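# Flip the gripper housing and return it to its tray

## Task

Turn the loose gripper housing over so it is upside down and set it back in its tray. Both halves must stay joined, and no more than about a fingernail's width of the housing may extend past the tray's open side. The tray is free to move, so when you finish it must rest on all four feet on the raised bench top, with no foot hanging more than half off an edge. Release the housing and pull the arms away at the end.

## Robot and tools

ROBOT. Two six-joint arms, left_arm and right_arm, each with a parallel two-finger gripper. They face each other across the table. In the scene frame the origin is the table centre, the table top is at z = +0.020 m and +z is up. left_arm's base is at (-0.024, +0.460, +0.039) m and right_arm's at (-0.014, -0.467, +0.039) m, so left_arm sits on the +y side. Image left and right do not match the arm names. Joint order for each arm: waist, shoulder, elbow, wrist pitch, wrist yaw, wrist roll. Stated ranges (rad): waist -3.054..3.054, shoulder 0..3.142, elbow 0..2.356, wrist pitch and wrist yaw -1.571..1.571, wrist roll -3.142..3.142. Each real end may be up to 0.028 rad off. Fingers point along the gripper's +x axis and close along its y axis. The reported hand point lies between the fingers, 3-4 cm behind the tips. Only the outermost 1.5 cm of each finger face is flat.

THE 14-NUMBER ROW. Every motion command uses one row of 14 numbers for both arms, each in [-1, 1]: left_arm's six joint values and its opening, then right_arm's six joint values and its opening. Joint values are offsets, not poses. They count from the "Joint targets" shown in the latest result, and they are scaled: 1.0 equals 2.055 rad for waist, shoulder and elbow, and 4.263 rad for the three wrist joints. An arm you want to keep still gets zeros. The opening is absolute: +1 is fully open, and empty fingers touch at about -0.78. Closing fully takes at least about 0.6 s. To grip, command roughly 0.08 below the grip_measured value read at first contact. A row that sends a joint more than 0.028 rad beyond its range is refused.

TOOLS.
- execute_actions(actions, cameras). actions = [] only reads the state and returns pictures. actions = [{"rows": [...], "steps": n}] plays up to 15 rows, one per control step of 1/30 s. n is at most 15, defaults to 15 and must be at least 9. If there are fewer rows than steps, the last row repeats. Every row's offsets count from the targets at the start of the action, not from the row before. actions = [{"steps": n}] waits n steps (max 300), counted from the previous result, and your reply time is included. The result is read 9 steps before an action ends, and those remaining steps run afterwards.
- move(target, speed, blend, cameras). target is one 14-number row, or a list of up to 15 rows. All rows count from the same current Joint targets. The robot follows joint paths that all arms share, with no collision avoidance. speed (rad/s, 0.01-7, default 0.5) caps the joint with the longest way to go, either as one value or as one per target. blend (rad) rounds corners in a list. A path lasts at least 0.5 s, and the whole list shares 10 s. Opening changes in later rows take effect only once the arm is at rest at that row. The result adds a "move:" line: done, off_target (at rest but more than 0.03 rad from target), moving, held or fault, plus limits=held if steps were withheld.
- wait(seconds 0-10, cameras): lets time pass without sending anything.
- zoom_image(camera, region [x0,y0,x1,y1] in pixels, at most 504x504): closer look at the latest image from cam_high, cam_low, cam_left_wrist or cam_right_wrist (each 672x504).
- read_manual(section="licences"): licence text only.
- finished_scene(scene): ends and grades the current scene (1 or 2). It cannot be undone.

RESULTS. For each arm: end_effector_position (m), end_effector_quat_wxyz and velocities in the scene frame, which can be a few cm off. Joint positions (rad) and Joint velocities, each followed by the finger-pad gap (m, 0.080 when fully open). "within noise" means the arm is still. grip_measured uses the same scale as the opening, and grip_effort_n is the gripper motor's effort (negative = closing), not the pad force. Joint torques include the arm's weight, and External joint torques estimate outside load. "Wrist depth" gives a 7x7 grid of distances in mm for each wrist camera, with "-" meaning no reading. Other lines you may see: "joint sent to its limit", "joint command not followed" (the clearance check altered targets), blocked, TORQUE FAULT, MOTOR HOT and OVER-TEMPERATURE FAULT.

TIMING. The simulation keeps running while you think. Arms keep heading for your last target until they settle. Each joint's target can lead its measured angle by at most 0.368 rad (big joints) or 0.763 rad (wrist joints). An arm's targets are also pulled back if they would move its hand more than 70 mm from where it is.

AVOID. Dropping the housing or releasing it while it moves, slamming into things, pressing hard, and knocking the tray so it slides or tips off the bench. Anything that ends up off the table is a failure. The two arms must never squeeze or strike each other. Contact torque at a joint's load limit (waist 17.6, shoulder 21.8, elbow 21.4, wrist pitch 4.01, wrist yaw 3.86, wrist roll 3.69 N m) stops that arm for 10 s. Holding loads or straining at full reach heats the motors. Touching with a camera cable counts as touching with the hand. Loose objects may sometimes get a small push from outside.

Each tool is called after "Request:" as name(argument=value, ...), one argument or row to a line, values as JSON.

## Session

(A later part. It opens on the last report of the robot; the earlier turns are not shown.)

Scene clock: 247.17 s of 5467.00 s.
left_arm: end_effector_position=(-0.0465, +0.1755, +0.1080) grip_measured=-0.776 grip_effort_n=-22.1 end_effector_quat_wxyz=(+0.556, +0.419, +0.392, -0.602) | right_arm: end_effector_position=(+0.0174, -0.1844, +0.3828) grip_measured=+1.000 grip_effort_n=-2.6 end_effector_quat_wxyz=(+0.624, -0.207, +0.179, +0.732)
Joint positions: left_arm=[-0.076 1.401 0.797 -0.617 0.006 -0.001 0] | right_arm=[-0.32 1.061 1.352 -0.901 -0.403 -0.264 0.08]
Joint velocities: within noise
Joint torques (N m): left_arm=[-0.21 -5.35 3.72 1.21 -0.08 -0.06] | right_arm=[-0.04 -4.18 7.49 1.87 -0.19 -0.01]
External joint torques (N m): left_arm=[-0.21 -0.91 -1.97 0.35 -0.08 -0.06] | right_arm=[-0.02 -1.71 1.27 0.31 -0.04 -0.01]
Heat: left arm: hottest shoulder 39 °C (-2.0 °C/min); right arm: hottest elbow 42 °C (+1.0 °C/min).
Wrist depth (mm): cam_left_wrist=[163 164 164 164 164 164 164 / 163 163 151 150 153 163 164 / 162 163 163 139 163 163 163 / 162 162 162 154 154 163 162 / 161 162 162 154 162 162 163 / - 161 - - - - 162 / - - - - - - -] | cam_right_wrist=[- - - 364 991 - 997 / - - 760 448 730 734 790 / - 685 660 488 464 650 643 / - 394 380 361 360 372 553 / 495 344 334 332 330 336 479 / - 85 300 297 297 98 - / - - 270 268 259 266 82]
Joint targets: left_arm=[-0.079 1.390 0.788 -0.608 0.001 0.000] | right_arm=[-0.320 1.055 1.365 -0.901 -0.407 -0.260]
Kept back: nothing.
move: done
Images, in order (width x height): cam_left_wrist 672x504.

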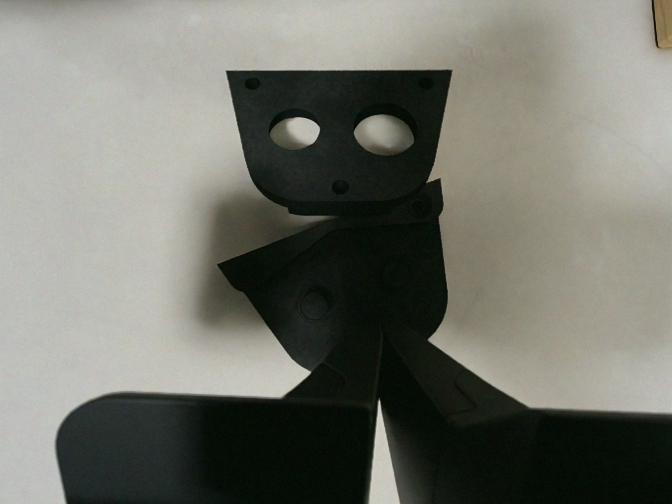

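Request:
move(
  target=[
    [0, 0.0527, -0.0562, 0.0478, 0, 0, -0.78, 0, 0, 0, 0, 0, 0, 1],
    [0, 0.0420, -0.0562, 0.0441, 0, 0, -0.78, 0, 0, 0, 0, 0, 0, 1],
    [-0.0073, -0.0639, -0.1376, 0.0324, 0, 0, -0.78, 0, 0, 0, 0, 0, 0, 1],
  ],
  speed=[0.25, 0.1, 0.1],
  cameras=["cam_left_wrist"],
)

Scene clock: 254.47 s of 5467.00 s.
left_arm: end_effector_position=(-0.0462, +0.2252, +0.0667) grip_measured=-0.776 grip_effort_n=-22.1 end_effector_quat_wxyz=(+0.552, +0.421, +0.388, -0.606) | right_arm: end_effector_position=(+0.0174, -0.1844, +0.3828) grip_measured=+1.000 grip_effort_n=-2.6 end_effector_quat_wxyz=(+0.624, -0.207, +0.179, +0.732)
Joint positions: left_arm=[-0.091 1.266 0.517 -0.47 0.006 -0.001 0] | right_arm=[-0.32 1.061 1.352 -0.901 -0.403 -0.264 0.08]
Joint velocities: within noise
Joint torques (N m): left_arm=[-0.26 -3.78 3.21 0.64 -0.07 -0.06] | right_arm=[-0.05 -4.18 7.49 1.86 -0.19 -0.01]
External joint torques (N m): left_arm=[-0.28 -0.61 -2.17 -0.24 -0.06 -0.06] | right_arm=[-0.05 -1.73 1.3 0.31 -0.03 -0.01]
Heat: left arm: hottest shoulder 39 °C (-2.0 °C/min); right arm: hottest elbow 42 °C (+1.0 °C/min).
Wrist depth (mm): cam_left_wrist=[- 125 125 124 125 125 125 / - 124 124 124 124 124 124 / - 124 124 124 124 124 124 / 123 123 123 115 115 124 124 / - 123 114 115 115 123 123 / - 122 122 - - 122 - / - - - - - - -] | cam_right_wrist=[- - - 476 997 - - / - - 762 547 724 729 790 / - 693 664 560 548 647 641 / - 394 380 362 359 375 548 / 498 344 333 333 330 337 477 / - 85 298 297 297 98 - / - - 270 268 259 266 82]
Joint targets: left_arm=[-0.094 1.259 0.506 -0.470 0.001 0.000] | right_arm=[-0.320 1.055 1.365 -0.901 -0.407 -0.260]
Kept back: nothing.
move: done
Images, in order (width x height): cam_left_wrist 672x504.

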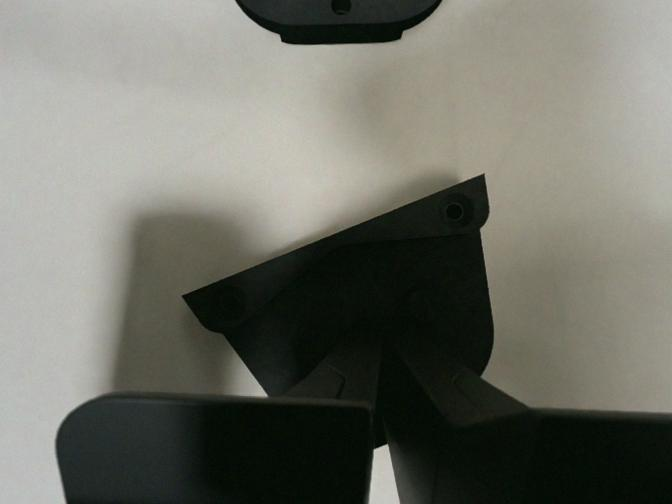

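Request:
move(
  target=[
    [0, -0.0420, 0.0734, -0.0517, 0, 0, -0.78, 0, 0, 0, 0, 0, 0, 1],
    [-0.0078, 0.1166, 0.2053, -0.1252, 0, 0.2656, -0.29, 0, 0, 0, 0, 0, 0, 1],
  ],
  speed=[0.4, 1.2],
  cameras=["cam_left_wrist", "cam_high"],
)

Request:
zoom_image(
  camera="cam_left_wrist",
  region=[200, 100, 500, 325],
)

Scene clock: 258.73 s of 5467.00 s.
left_arm: end_effector_position=(-0.0489, +0.2273, +0.1039) grip_measured=-0.294 grip_effort_n=13.3 end_effector_quat_wxyz=(+0.114, +0.699, +0.122, -0.696) | right_arm: end_effector_position=(+0.0174, -0.1844, +0.3828) grip_measured=+1.000 grip_effort_n=-2.6 end_effector_quat_wxyz=(+0.624, -0.207, +0.179, +0.732)
Joint positions: left_arm=[-0.107 1.492 0.914 -1.005 0 1.131 0.022] | right_arm=[-0.32 1.061 1.352 -0.901 -0.403 -0.264 0.08]
Joint velocities: within noise
Joint torques (N m): left_arm=[-0.26 -3.65 5.42 0.26 -0.02 0.15] | right_arm=[-0.04 -4.19 7.49 1.87 -0.19 -0.01]
External joint torques (N m): left_arm=[-0.26 0.92 0.27 -0.03 -0.07 0.15] | right_arm=[-0.04 -1.77 1.31 0.31 -0.04 -0.01]
Heat: left arm: hottest shoulder 38 °C (-3.0 °C/min); right arm: hottest elbow 42 °C (+1.0 °C/min).
Wrist depth (mm): cam_left_wrist=[- 130 130 129 131 131 131 / - 136 137 137 138 138 139 / 134 143 143 141 143 145 145 / - 152 149 144 150 155 154 / 160 162 159 150 159 163 163 / - 166 - 172 98 - 171 / - - - 184 - - -] | cam_right_wrist=[- - - 389 1000 - - / - - 762 400 722 729 795 / - 684 667 466 609 647 641 / - 394 379 359 357 372 549 / 494 344 333 332 329 335 478 / - 85 298 296 297 98 - / - - 270 267 258 266 82]
Joint targets: left_arm=[-0.110 1.498 0.928 -1.004 0.001 1.132] | right_arm=[-0.320 1.055 1.365 -0.901 -0.407 -0.260]
Kept back: nothing.
move: done
Images, in order (width x height): cam_high 672x504, cam_left_wrist 672x504.

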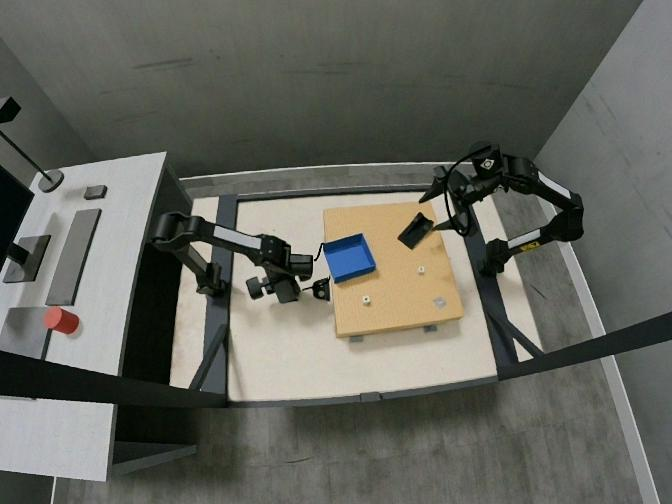

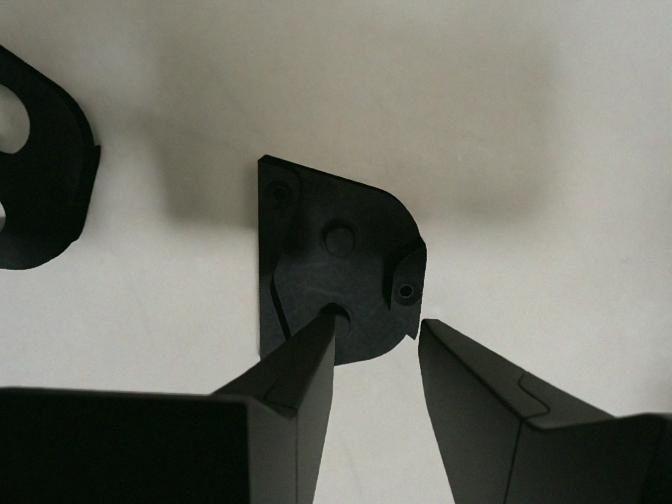

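Scaled by 1.680 from the camera's 672x504 image, which has a finer 960x720 frame.

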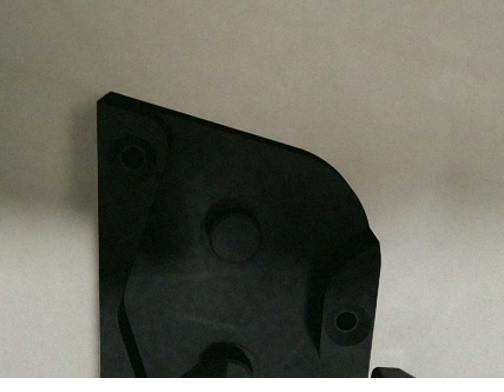

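Request:
move(
  target=[0.0122, -0.0336, -0.0620, 0.0174, 0, 0.0033, -0.29, 0, 0, 0, 0, 0, 0, 1],
  speed=0.4,
  cameras=["cam_left_wrist"],
)

Request:
zoom_image(
  camera="cam_left_wrist",
  region=[230, 130, 480, 340],
)

Scene clock: 265.97 s of 5467.00 s.
left_arm: end_effector_position=(-0.0431, +0.2420, +0.0898) grip_measured=-0.294 grip_effort_n=13.3 end_effector_quat_wxyz=(+0.120, +0.697, +0.118, -0.697) | right_arm: end_effector_position=(+0.0174, -0.1844, +0.3828) grip_measured=+1.000 grip_effort_n=-3.0 end_effector_quat_wxyz=(+0.624, -0.207, +0.179, +0.732)
Joint positions: left_arm=[-0.088 1.44 0.808 -0.936 0 1.147 0.022] | right_arm=[-0.32 1.061 1.352 -0.901 -0.403 -0.264 0.08]
Joint velocities: within noise
Joint torques (N m): left_arm=[0.24 -5.04 3.26 0.6 -0.02 0.15] | right_arm=[-0.04 -4.19 7.49 1.87 -0.19 -0.01]
External joint torques (N m): left_arm=[0.25 -0.88 -1.87 0.28 -0.07 0.16] | right_arm=[-0.04 -1.76 1.31 0.31 -0.04 -0.01]
Heat: left arm: hottest shoulder 38 °C (-2.0 °C/min); right arm: hottest elbow 42 °C (+1.0 °C/min).
Wrist depth (mm): cam_left_wrist=[119 119 118 119 119 118 119 / - 125 126 126 126 125 126 / 132 130 119 125 131 132 131 / 138 138 129 130 138 139 138 / 147 146 135 134 144 146 146 / - - - 155 97 - 153 / - - - 165 166 - -] | cam_right_wrist=[- - - 411 - - - / - - 763 425 722 732 788 / - 690 664 485 613 646 647 / - 394 379 362 361 373 550 / 496 344 334 332 331 336 476 / - 85 298 297 296 98 - / - - 270 269 259 266 82]
Joint targets: left_arm=[-0.085 1.429 0.800 -0.930 0.001 1.146] | right_arm=[-0.320 1.055 1.365 -0.901 -0.407 -0.260]
Kept back: nothing.
move: done
Images, in order (width x height): cam_left_wrist 672x504.

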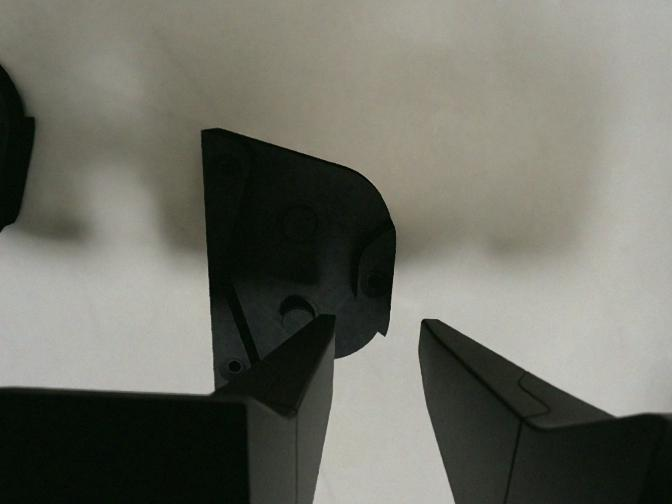

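Scaled by 2.016 from the camera's 672x504 image, which has a finer 960x720 frame.

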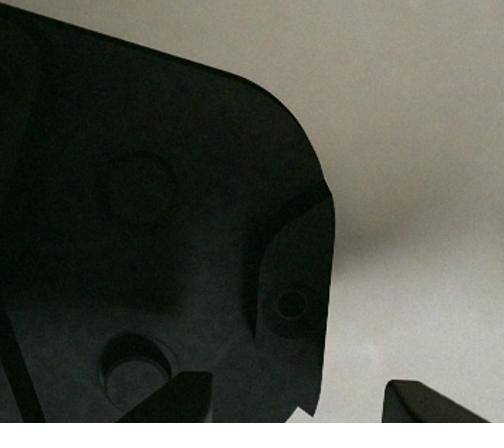

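Request:
move(
  target=[
    [0, 0.0326, -0.0313, 0.0262, 0, 0, -0.29, 0, 0, 0, 0, 0, 0, 1],
    [0, 0.0326, -0.0313, 0.0262, 0, 0, -0.5, 0, 0, 0, 0, 0, 0, 1],
    [0, 0.0326, -0.0313, 0.0262, 0, 0, -0.64, 0, 0, 0, 0, 0, 0, 1],
  ],
  speed=[0.2, 0.2, 0.2],
  cameras=["cam_left_wrist"],
)

Scene clock: 269.43 s of 5467.00 s.
left_arm: end_effector_position=(-0.0428, +0.2404, +0.0670) grip_measured=-0.604 grip_effort_n=-83.5 end_effector_quat_wxyz=(+0.124, +0.697, +0.118, -0.696) | right_arm: end_effector_position=(+0.0174, -0.1844, +0.3828) grip_measured=+1.000 grip_effort_n=-2.6 end_effector_quat_wxyz=(+0.624, -0.207, +0.179, +0.732)
Joint positions: left_arm=[-0.088 1.486 0.748 -0.826 -0.003 1.141 0.008] | right_arm=[-0.32 1.061 1.352 -0.901 -0.403 -0.264 0.08]
Joint velocities: within noise
Joint torques (N m): left_arm=[0.25 -2.84 2.69 0.69 0.07 0.13] | right_arm=[-0.04 -4.18 7.48 1.86 -0.19 -0.01]
External joint torques (N m): left_arm=[0.27 1.36 -2.11 0.39 0.02 0.13] | right_arm=[-0.04 -1.73 1.31 0.32 -0.04 -0.01]
Heat: left arm: hottest shoulder 37 °C (-3.0 °C/min); right arm: hottest elbow 42 °C (+1.0 °C/min).
Wrist depth (mm): cam_left_wrist=[- 99 99 100 - 99 98 / - 104 104 104 103 105 103 / - 111 101 104 110 109 109 / - 115 108 105 115 115 113 / - 123 112 111 120 121 121 / - - - - - - 128 / - - - - - - -] | cam_right_wrist=[- - - 430 - - - / - - 759 423 723 738 789 / - 696 664 502 626 645 642 / - 392 380 361 357 372 552 / 497 344 332 331 331 338 478 / - 85 297 297 296 98 - / - - 270 267 258 266 82]
Joint targets: left_arm=[-0.085 1.496 0.736 -0.818 0.001 1.146] | right_arm=[-0.320 1.055 1.365 -0.901 -0.407 -0.260]
Kept back: nothing.
move: done
Images, in order (width x height): cam_left_wrist 672x504.

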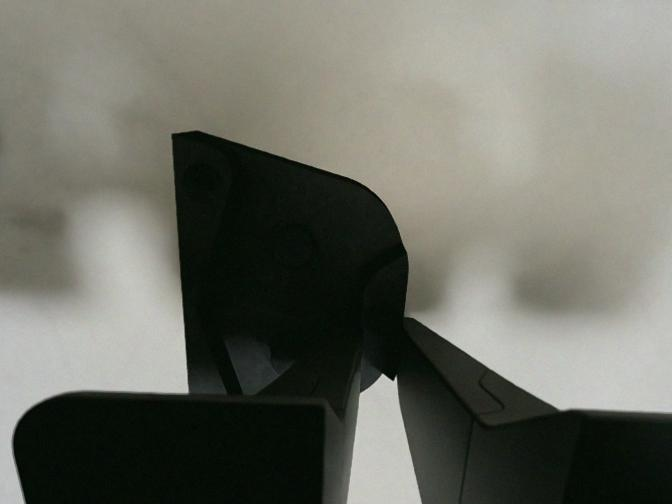

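Request:
move(
  target=[
    [0, -0.0591, 0.1100, -0.0760, 0, 0, -0.64, 0, 0, 0, 0, 0, 0, 1],
    [0.0170, -0.0788, 0.3338, -0.1198, 0, 0, -0.64, 0, 0, 0, 0, 0, 0, 1],
    [0.0428, 0.1397, 0.5755, -0.1275, 0, 0.0378, -0.64, 0, 0, 0, 0, 0, 0, 1],
  ],
  speed=[0.3, 0.5, 0.5],
  blend=[0.04, 0.06, 0],
)

Request:
zoom_image(
  camera="cam_right_wrist",
  region=[260, 120, 480, 310],
)

Request:
zoom_image(
  camera="cam_high",
  region=[275, 205, 405, 315],
)

Scene clock: 277.43 s of 5467.00 s.
left_arm: end_effector_position=(-0.0231, +0.0792, +0.2854) grip_measured=-0.604 grip_effort_n=-83.5 end_effector_quat_wxyz=(+0.209, +0.677, -0.025, -0.705) | right_arm: end_effector_position=(+0.0174, -0.1844, +0.3828) grip_measured=+1.000 grip_effort_n=-2.6 end_effector_quat_wxyz=(+0.624, -0.207, +0.179, +0.732)
Joint positions: left_arm=[0 1.777 1.904 -1.362 -0.003 1.308 0.008] | right_arm=[-0.32 1.061 1.352 -0.901 -0.403 -0.264 0.08]
Joint velocities: within noise
Joint torques (N m): left_arm=[0.25 -6.09 5.98 0.73 0.07 0.13] | right_arm=[-0.04 -4.19 7.47 1.87 -0.19 0]
External joint torques (N m): left_arm=[0.26 0.98 0.42 -0.07 0.02 0.15] | right_arm=[-0.04 -1.75 1.28 0.31 -0.04 -0.01]
Heat: left arm: hottest shoulder 37 °C (-3.0 °C/min); right arm: hottest elbow 42 °C (+1.0 °C/min).
Wrist depth (mm): cam_left_wrist=[216 204 189 176 166 160 266 / 151 198 195 182 171 285 272 / 152 169 101 181 176 291 280 / - 170 108 106 181 303 288 / - 171 112 111 329 319 299 / - - - - - 325 307 / - - - - - - -] | cam_right_wrist=[- - - 264 222 - 985 / - - 752 716 725 731 792 / - 685 662 309 635 651 630 / - 395 381 254 256 363 548 / 500 345 334 312 313 336 479 / - 85 298 297 295 98 - / - - 270 268 259 267 82]
Joint targets: left_arm=[0.003 1.783 1.919 -1.361 0.001 1.307] | right_arm=[-0.320 1.055 1.365 -0.901 -0.407 -0.260]
Kept back: nothing.
move: done

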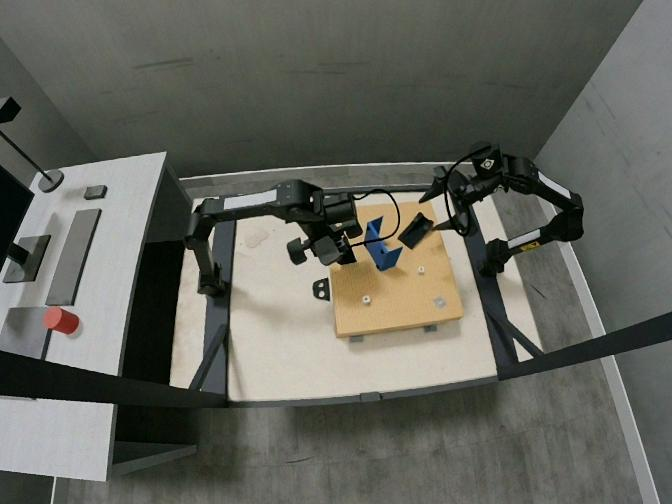

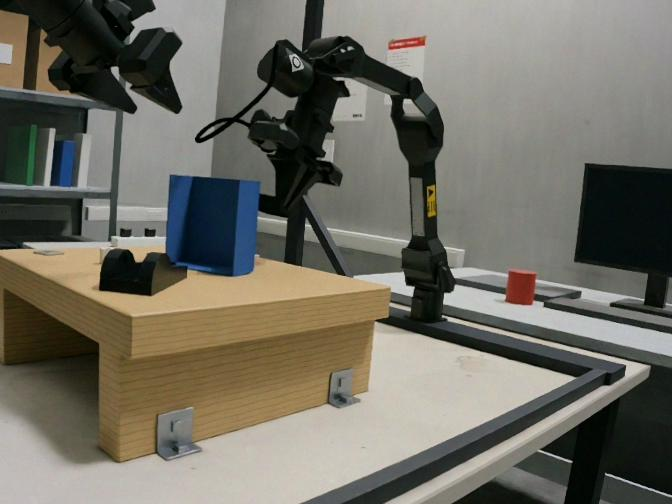

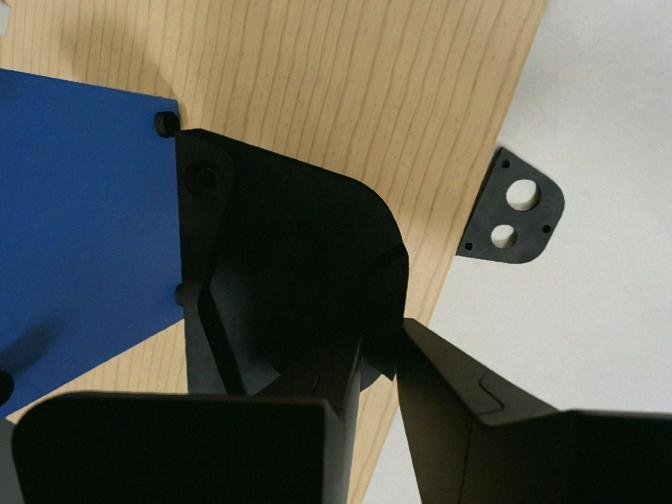

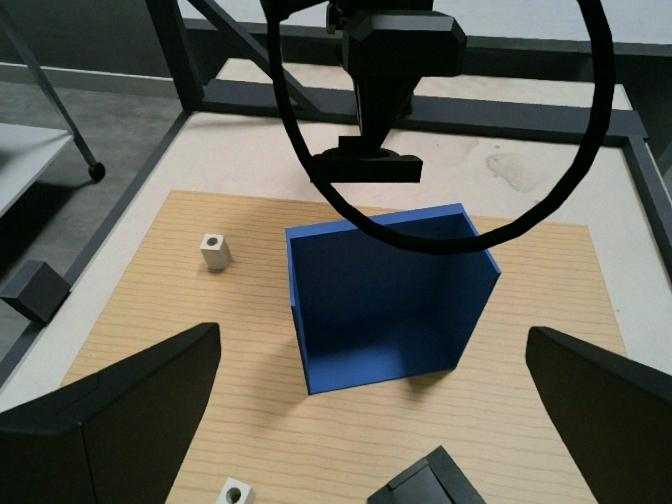

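Scaled by 2.291 from the camera's 672x504 image, which has a finer 960x720 frame.

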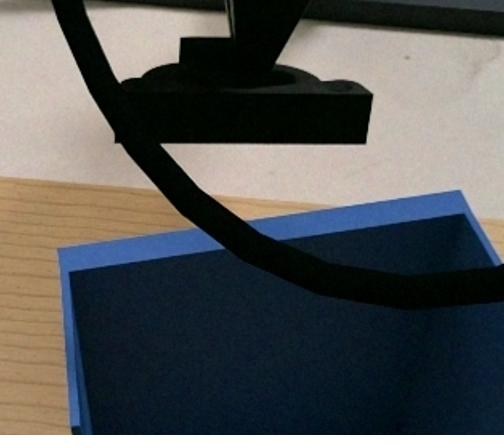

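Scaled by 3.877 from the camera's 672x504 image, which has a finer 960x720 frame.

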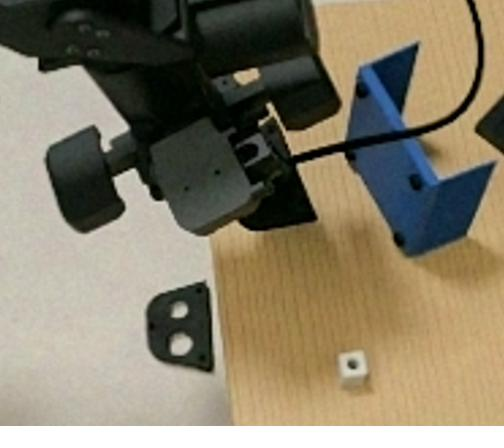

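Request:
move(
  target=[
    [-0.0277, -0.2185, -0.2516, 0.0114, 0, 0, -0.64, 0, 0, 0, 0, 0, 0, 1],
    [-0.0457, -0.1890, -0.4754, 0.0551, 0, 0.0420, -0.64, 0, 0, 0, 0, 0, 0, 1],
    [-0.0457, -0.1406, -0.5747, 0.1269, 0, 0.0420, -0.64, 0, 0, 0, 0, 0, 0, 1],
  ],
  speed=[0.5, 0.5, 0.2],
  blend=[0.05, 0.04, 0],
)

Request:
zoom_image(
  camera="cam_high",
  region=[275, 205, 405, 315],
)

Request:
zoom_image(
  camera="cam_low",
  region=[130, 120, 400, 320],
)

Request:
zoom_image(
  camera="cam_right_wrist",
  region=[240, 120, 540, 400],
)

Scene clock: 290.57 s of 5467.00 s.
left_arm: end_effector_position=(-0.0427, +0.2402, +0.0674) grip_measured=-0.604 grip_effort_n=-83.5 end_effector_quat_wxyz=(+0.003, +0.708, -0.003, -0.706) | right_arm: end_effector_position=(+0.0174, -0.1844, +0.3828) grip_measured=+1.000 grip_effort_n=-2.6 end_effector_quat_wxyz=(+0.624, -0.207, +0.179, +0.732)
Joint positions: left_arm=[-0.087 1.485 0.749 -0.827 -0.003 1.486 0.008] | right_arm=[-0.32 1.061 1.352 -0.901 -0.403 -0.264 0.08]
Joint velocities: within noise
Joint torques (N m): left_arm=[-0.28 -2.99 2.71 0.59 0.07 0.16] | right_arm=[-0.04 -4.19 7.49 1.87 -0.19 -0.01]
External joint torques (N m): left_arm=[-0.29 1.25 -2.2 0.26 0.03 0.16] | right_arm=[-0.05 -1.76 1.29 0.31 -0.03 -0.01]
Heat: left arm: hottest shoulder 37 °C (-2.0 °C/min); right arm: hottest elbow 42 °C (+1.0 °C/min).
Wrist depth (mm): cam_left_wrist=[- 99 99 100 - 99 99 / - 104 105 104 103 105 103 / - 111 101 104 110 109 110 / - 115 107 106 115 115 113 / - 123 112 111 120 121 121 / - - - - - - 128 / - - - - - - -] | cam_right_wrist=[- - - 429 985 - - / - - 767 429 722 736 790 / - 690 666 503 653 648 643 / - 394 379 253 260 373 553 / 495 344 334 315 311 335 476 / - 85 297 297 296 98 - / - - 270 269 259 265 82]
Joint targets: left_arm=[-0.091 1.494 0.738 -0.820 0.001 1.486] | right_arm=[-0.320 1.055 1.365 -0.901 -0.407 -0.260]
Kept back: nothing.
move: done

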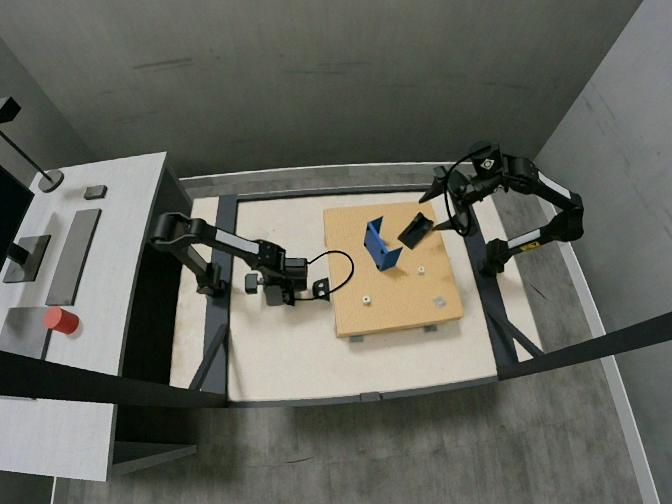

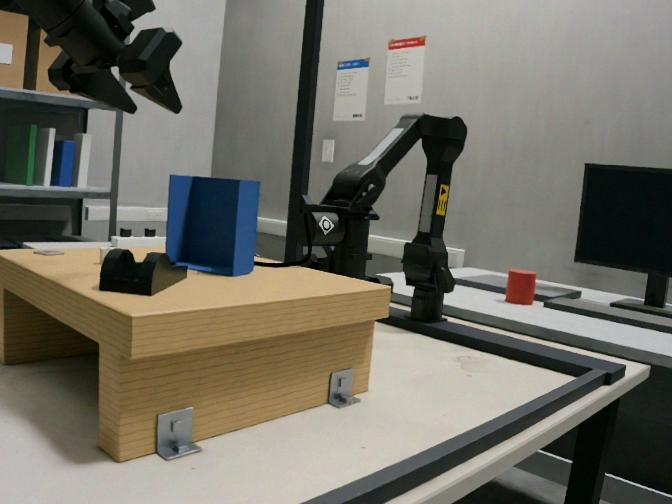

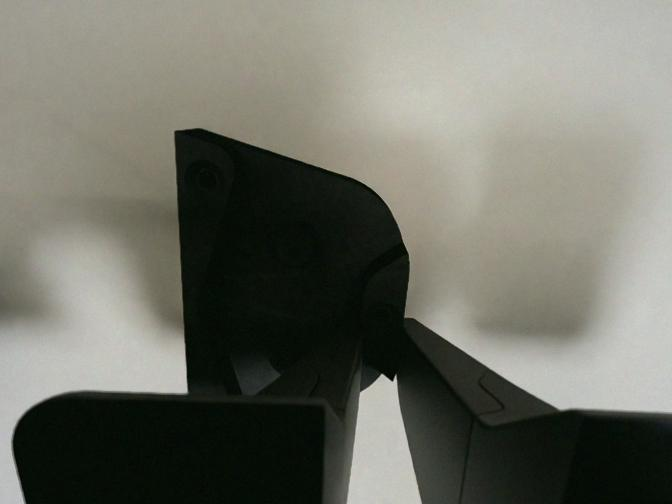

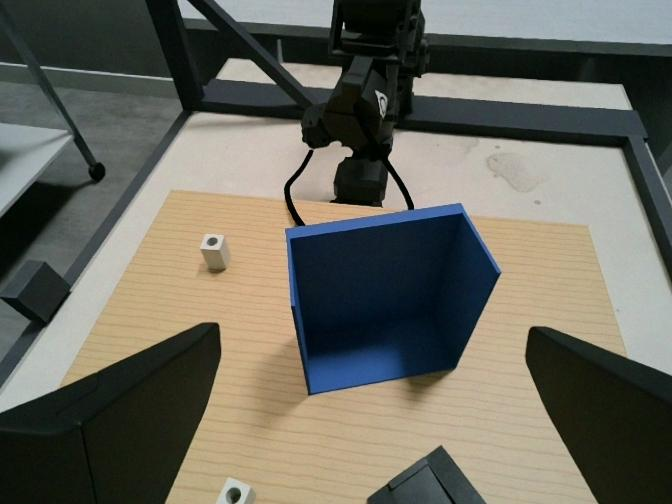

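Scaled by 3.877 from the camera's 672x504 image, which has a finer 960x720 frame.

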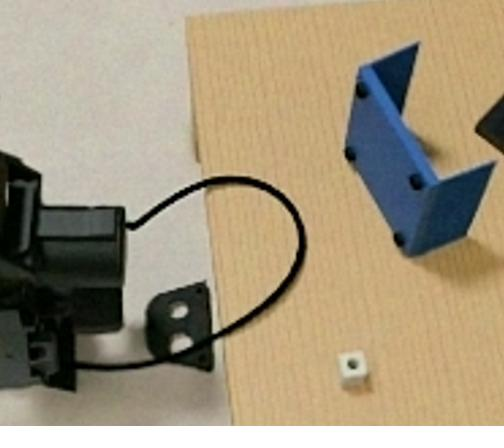

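Scaled by 1.867 from the camera's 672x504 image, which has a finer 960x720 frame.

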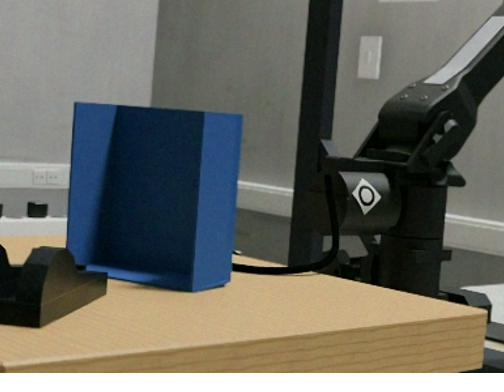

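Scaled by 1.680 from the camera's 672x504 image, which has a finer 960x720 frame.

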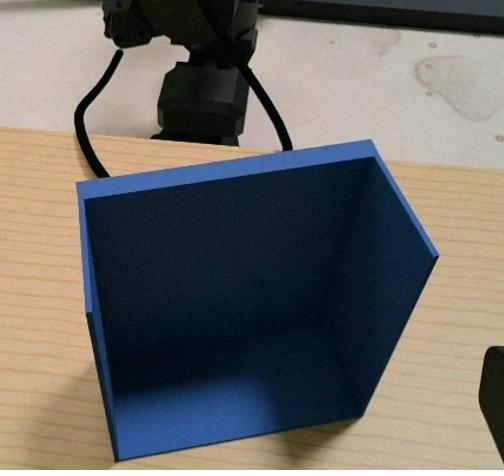

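Request:
move(
  target=[
    [0, 0, 0, 0, 0, 0, -0.40, 0, 0, 0, 0, 0, 0, 1],
    [0, -0.0582, 0.1090, -0.0755, 0, 0, -0.40, 0, 0, 0, 0, 0, 0, 1],
    [0, -0.2681, 0.1643, -0.1419, 0, 0, -0.40, 0, 0, 0, 0, 0, 0, 1],
    [0, -0.2681, 0.1643, -0.1419, 0, -0.3486, -0.78, 0, 0, 0, 0, 0, 0, 1],
  ],
  speed=[0.2, 0.25, 0.6, 1.5],
  blend=[0, 0.03, 0.05, 0],
)

Request:
zoom_image(
  camera="cam_high",
  region=[225, 175, 405, 325],
)

Scene clock: 304.87 s of 5467.00 s.
left_arm: end_effector_position=(-0.0387, +0.3027, +0.2335) grip_measured=-0.776 grip_effort_n=-22.1 end_effector_quat_wxyz=(+0.534, +0.449, +0.414, -0.585) | right_arm: end_effector_position=(+0.0174, -0.1844, +0.3828) grip_measured=+1.000 grip_effort_n=-2.6 end_effector_quat_wxyz=(+0.624, -0.207, +0.179, +0.732)
Joint positions: left_arm=[-0.088 0.949 1.062 -1.427 0.004 -0.001 0] | right_arm=[-0.32 1.061 1.352 -0.901 -0.403 -0.264 0.08]
Joint velocities: within noise
Joint torques (N m): left_arm=[-0.2 -1.86 5.72 0.67 0.02 -0.06] | right_arm=[-0.05 -4.18 7.49 1.86 -0.19 -0.01]
External joint torques (N m): left_arm=[-0.19 -0.59 0.23 -0.05 0.02 -0.06] | right_arm=[-0.02 -1.78 1.28 0.29 -0.04 -0.01]
Heat: left arm: hottest shoulder 36 °C (-3.0 °C/min); right arm: hottest elbow 42 °C (+0.0 °C/min).
Wrist depth (mm): cam_left_wrist=[280 281 280 280 279 283 281 / 285 285 284 282 283 283 283 / 288 288 289 279 287 286 286 / 291 292 289 290 291 289 292 / 295 294 293 292 292 293 294 / - 297 - - - 295 296 / - - - - - - -] | cam_right_wrist=[- - - - 991 - 995 / - - 768 750 728 732 785 / - 687 662 656 652 652 649 / - 394 379 253 262 371 553 / 498 346 332 315 313 337 480 / - 85 299 296 293 98 - / - - 270 269 259 266 82]
Joint targets: left_arm=[-0.091 0.943 1.075 -1.425 0.001 0.000] | right_arm=[-0.320 1.055 1.365 -0.901 -0.407 -0.260]
Kept back: nothing.
move: done

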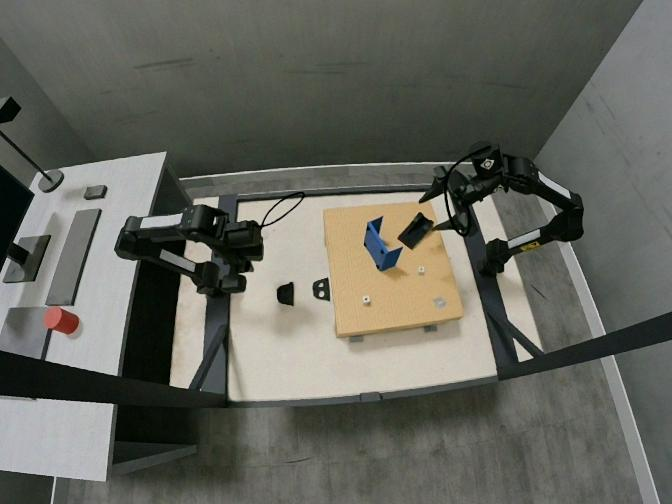

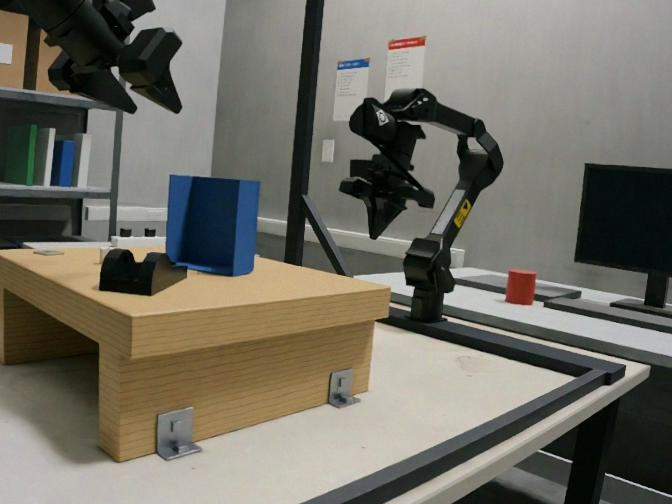

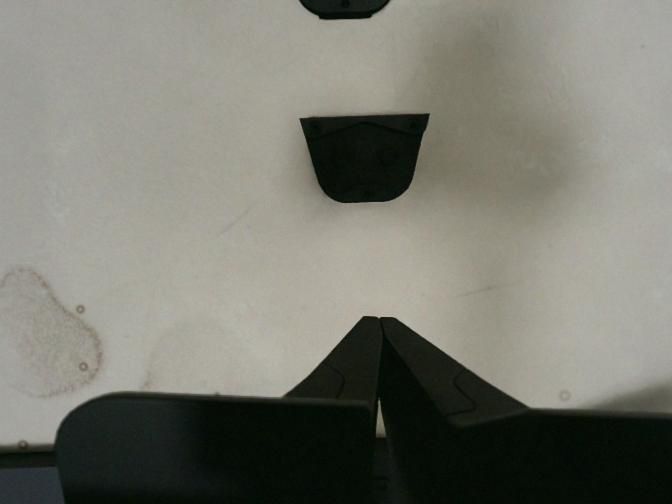

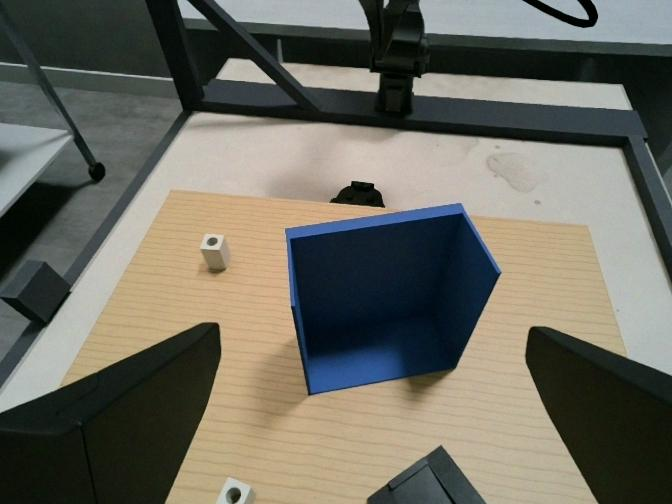

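Scaled by 2.800 from the camera's 672x504 image, which has a finer 960x720 frame.

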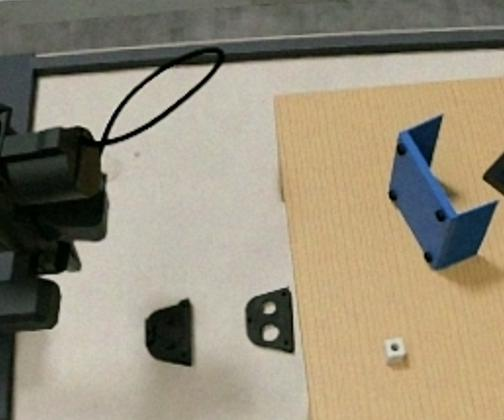

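Request:
move(
  target=[
    [0.0875, 0.1830, -0.0657, 0.3189, 0, 0, -0.78, 0, 0, 0, 0, 0, 0, 1],
    [0.0875, 0.2212, -0.1732, 0.3892, 0, 0, -0.78, 0, 0, 0, 0, 0, 0, 1],
    [0.0902, 0.3182, -0.0755, 0.3936, 0, 0, -0.78, 0, 0, 0, 0, 0, 0, 1],
  ],
  speed=[1.0, 0.4, 0.09],
  blend=[0.05, 0.02, 0],
)

Request:
zoom_image(
  camera="cam_high",
  region=[275, 205, 405, 315],
)

Request:
zoom_image(
  camera="cam_low",
  region=[130, 120, 400, 320],
)

Scene clock: 311.20 s of 5467.00 s.
left_arm: end_effector_position=(+0.0170, +0.0129, +0.2035) grip_measured=-0.776 grip_effort_n=-22.1 end_effector_quat_wxyz=(+0.720, +0.148, +0.164, -0.658) | right_arm: end_effector_position=(+0.0174, -0.1844, +0.3828) grip_measured=+1.000 grip_effort_n=-2.6 end_effector_quat_wxyz=(+0.624, -0.207, +0.179, +0.732)
Joint positions: left_arm=[0.091 1.59 0.904 0.241 0.004 -0.001 0] | right_arm=[-0.32 1.061 1.352 -0.901 -0.403 -0.264 0.08]
Joint velocities: within noise
Joint torques (N m): left_arm=[0.24 -5.27 6.66 2.06 0.01 -0.05] | right_arm=[-0.04 -4.18 7.49 1.86 -0.19 -0.01]
External joint torques (N m): left_arm=[0.22 1.2 0.34 0.44 0.01 -0.05] | right_arm=[-0.03 -1.7 1.24 0.29 -0.03 -0.01]
Heat: left arm: hottest shoulder 36 °C (-3.0 °C/min); right arm: hottest elbow 42 °C (+0.0 °C/min).
Wrist depth (mm): cam_left_wrist=[- 292 - - 82 88 89 / 230 219 221 - 94 95 107 / 175 176 177 98 - 115 130 / 152 148 149 114 127 139 148 / 130 130 131 128 133 130 131 / - 116 - - - 117 117 / - - - - - - -] | cam_right_wrist=[- - - - 301 - - / - - 759 741 283 732 791 / - 693 671 387 342 607 629 / - 396 380 253 260 373 551 / 498 343 334 312 313 337 481 / - 85 298 296 296 98 - / - - 270 267 259 267 82]
Joint targets: left_arm=[0.094 1.597 0.920 0.253 0.001 0.000] | right_arm=[-0.320 1.055 1.365 -0.901 -0.407 -0.260]
Kept back: nothing.
move: done

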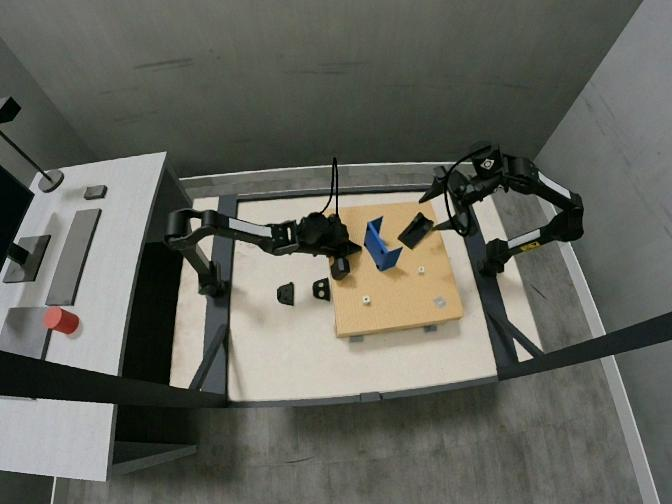

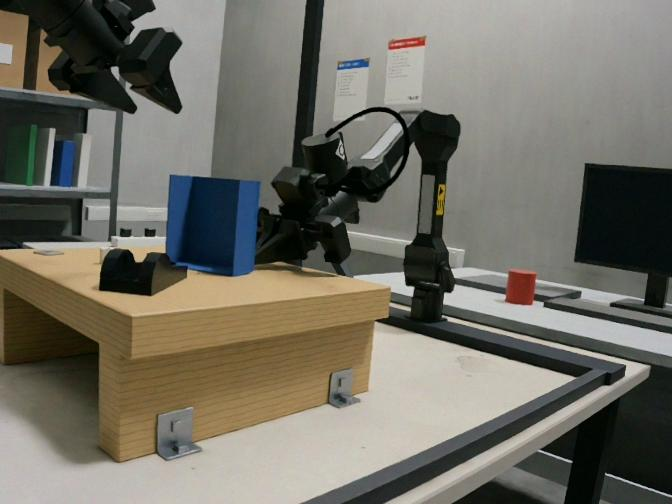

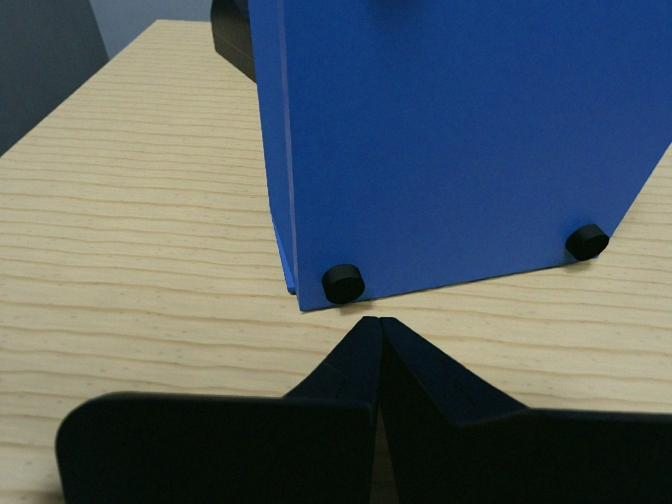

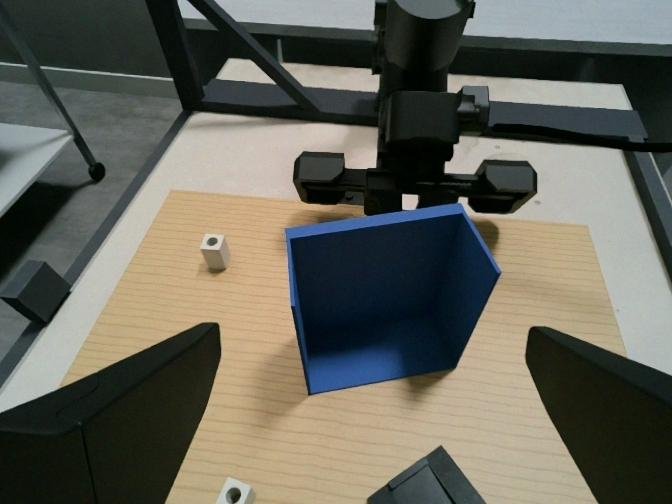

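Scaled by 3.877 from the camera's 672x504 image, which has a finer 960x720 frame.

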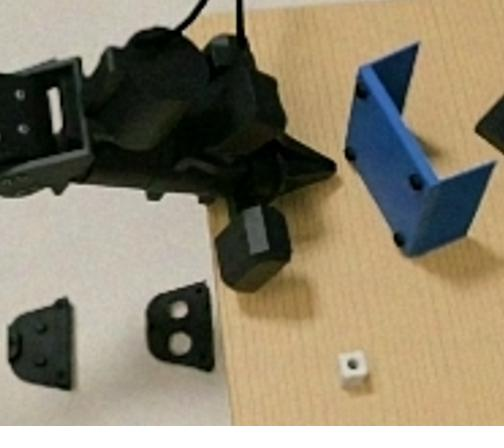

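Scaled by 1.867 from the camera's 672x504 image, which has a finer 960x720 frame.

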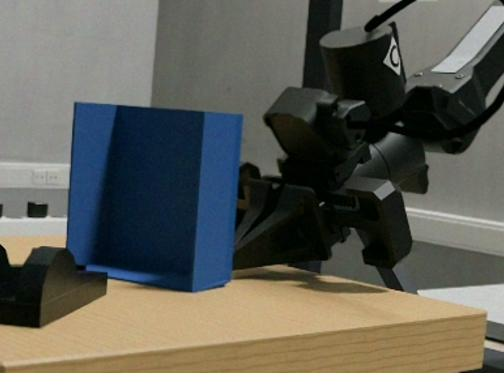

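Request:
move(
  target=[-0.0015, 0.0761, 0.0802, -0.0042, 0, 0, -0.78, 0, 0, 0, 0, 0, 0, 1],
  speed=0.08,
)

Request:
zoom_image(
  camera="cam_high",
  region=[275, 205, 405, 315],
)

Request:
zoom_image(
  camera="cam_right_wrist",
  region=[240, 160, 540, 400],
)

Scene clock: 315.60 s of 5467.00 s.
left_arm: end_effector_position=(+0.0209, -0.0288, +0.2019) grip_measured=-0.776 grip_effort_n=-22.1 end_effector_quat_wxyz=(+0.720, +0.148, +0.164, -0.658) | right_arm: end_effector_position=(+0.0174, -0.1844, +0.3828) grip_measured=+1.000 grip_effort_n=-2.6 end_effector_quat_wxyz=(+0.624, -0.207, +0.179, +0.732)
Joint positions: left_arm=[0.091 1.746 1.068 0.233 0.004 -0.001 0] | right_arm=[-0.32 1.061 1.352 -0.901 -0.403 -0.264 0.08]
Joint velocities: within noise
Joint torques (N m): left_arm=[-0.02 -6.2 6.61 1.45 0.01 -0.05] | right_arm=[-0.04 -4.19 7.49 1.86 -0.19 -0.01]
External joint torques (N m): left_arm=[-0.03 1.41 0.29 -0.16 0.01 -0.05] | right_arm=[-0.05 -1.82 1.37 0.33 -0.03 -0.01]
Heat: left arm: hottest elbow 37 °C (+2.0 °C/min); right arm: hottest elbow 42 °C (+0.0 °C/min).
Wrist depth (mm): cam_left_wrist=[- 261 - - - - - / 220 210 - - - - - / 169 169 164 83 82 87 - / 140 142 143 97 - 103 105 / 121 125 120 106 113 120 119 / - 112 - - - 112 113 / - - - - - - -] | cam_right_wrist=[- - - - 253 - 971 / - - 755 756 315 725 790 / - 681 660 653 263 626 638 / - 392 378 241 242 355 549 / 497 345 327 278 269 330 478 / - 85 292 295 290 98 - / - - 269 270 259 266 82]
Joint targets: left_arm=[0.091 1.754 1.085 0.235 0.001 0.000] | right_arm=[-0.320 1.055 1.365 -0.901 -0.407 -0.260]
Kept back: nothing.
move: done

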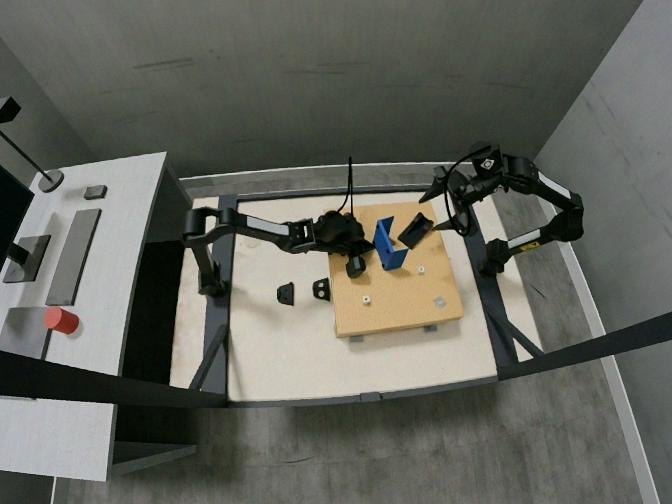

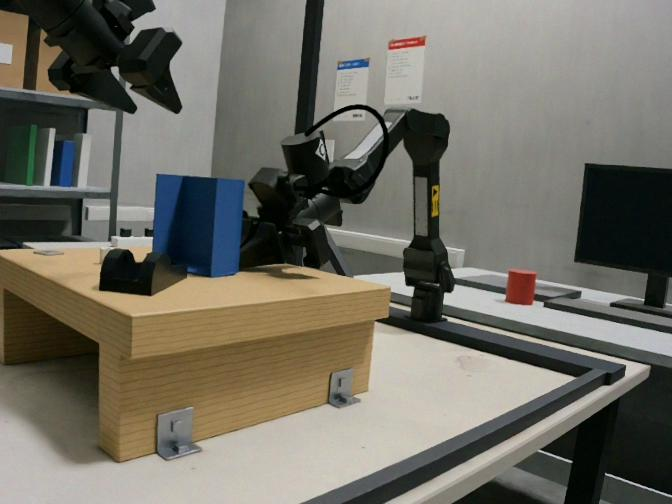

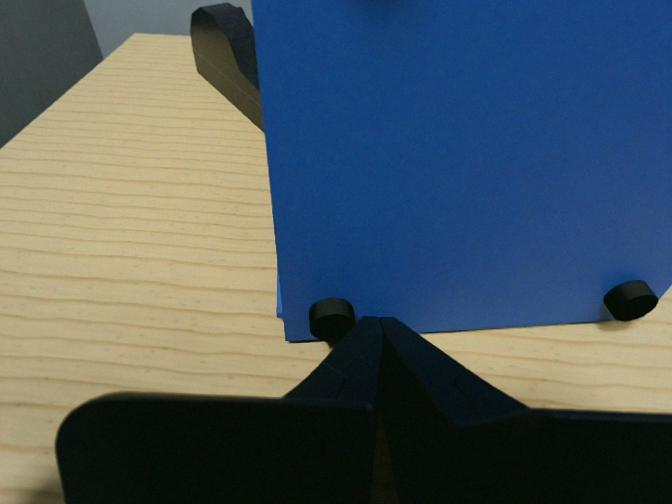

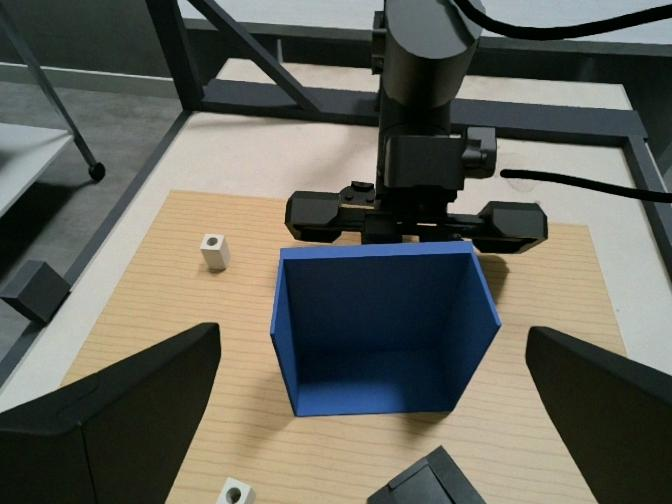

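Scaled by 3.877 from the camera's 672x504 image, which has a finer 960x720 frame.

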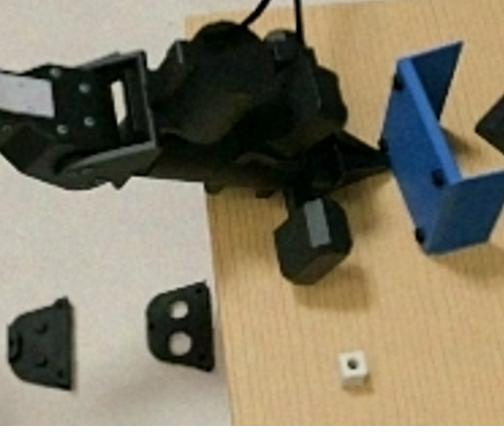

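Scaled by 1.680 from the camera's 672x504 image, which has a finer 960x720 frame.

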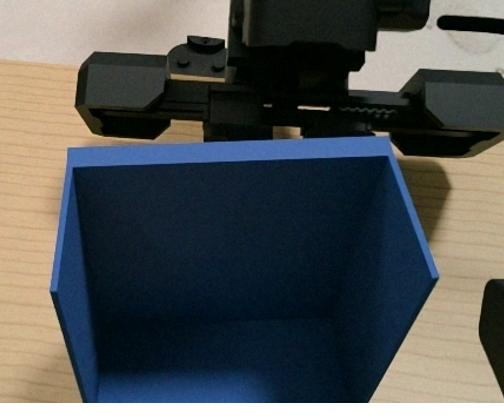

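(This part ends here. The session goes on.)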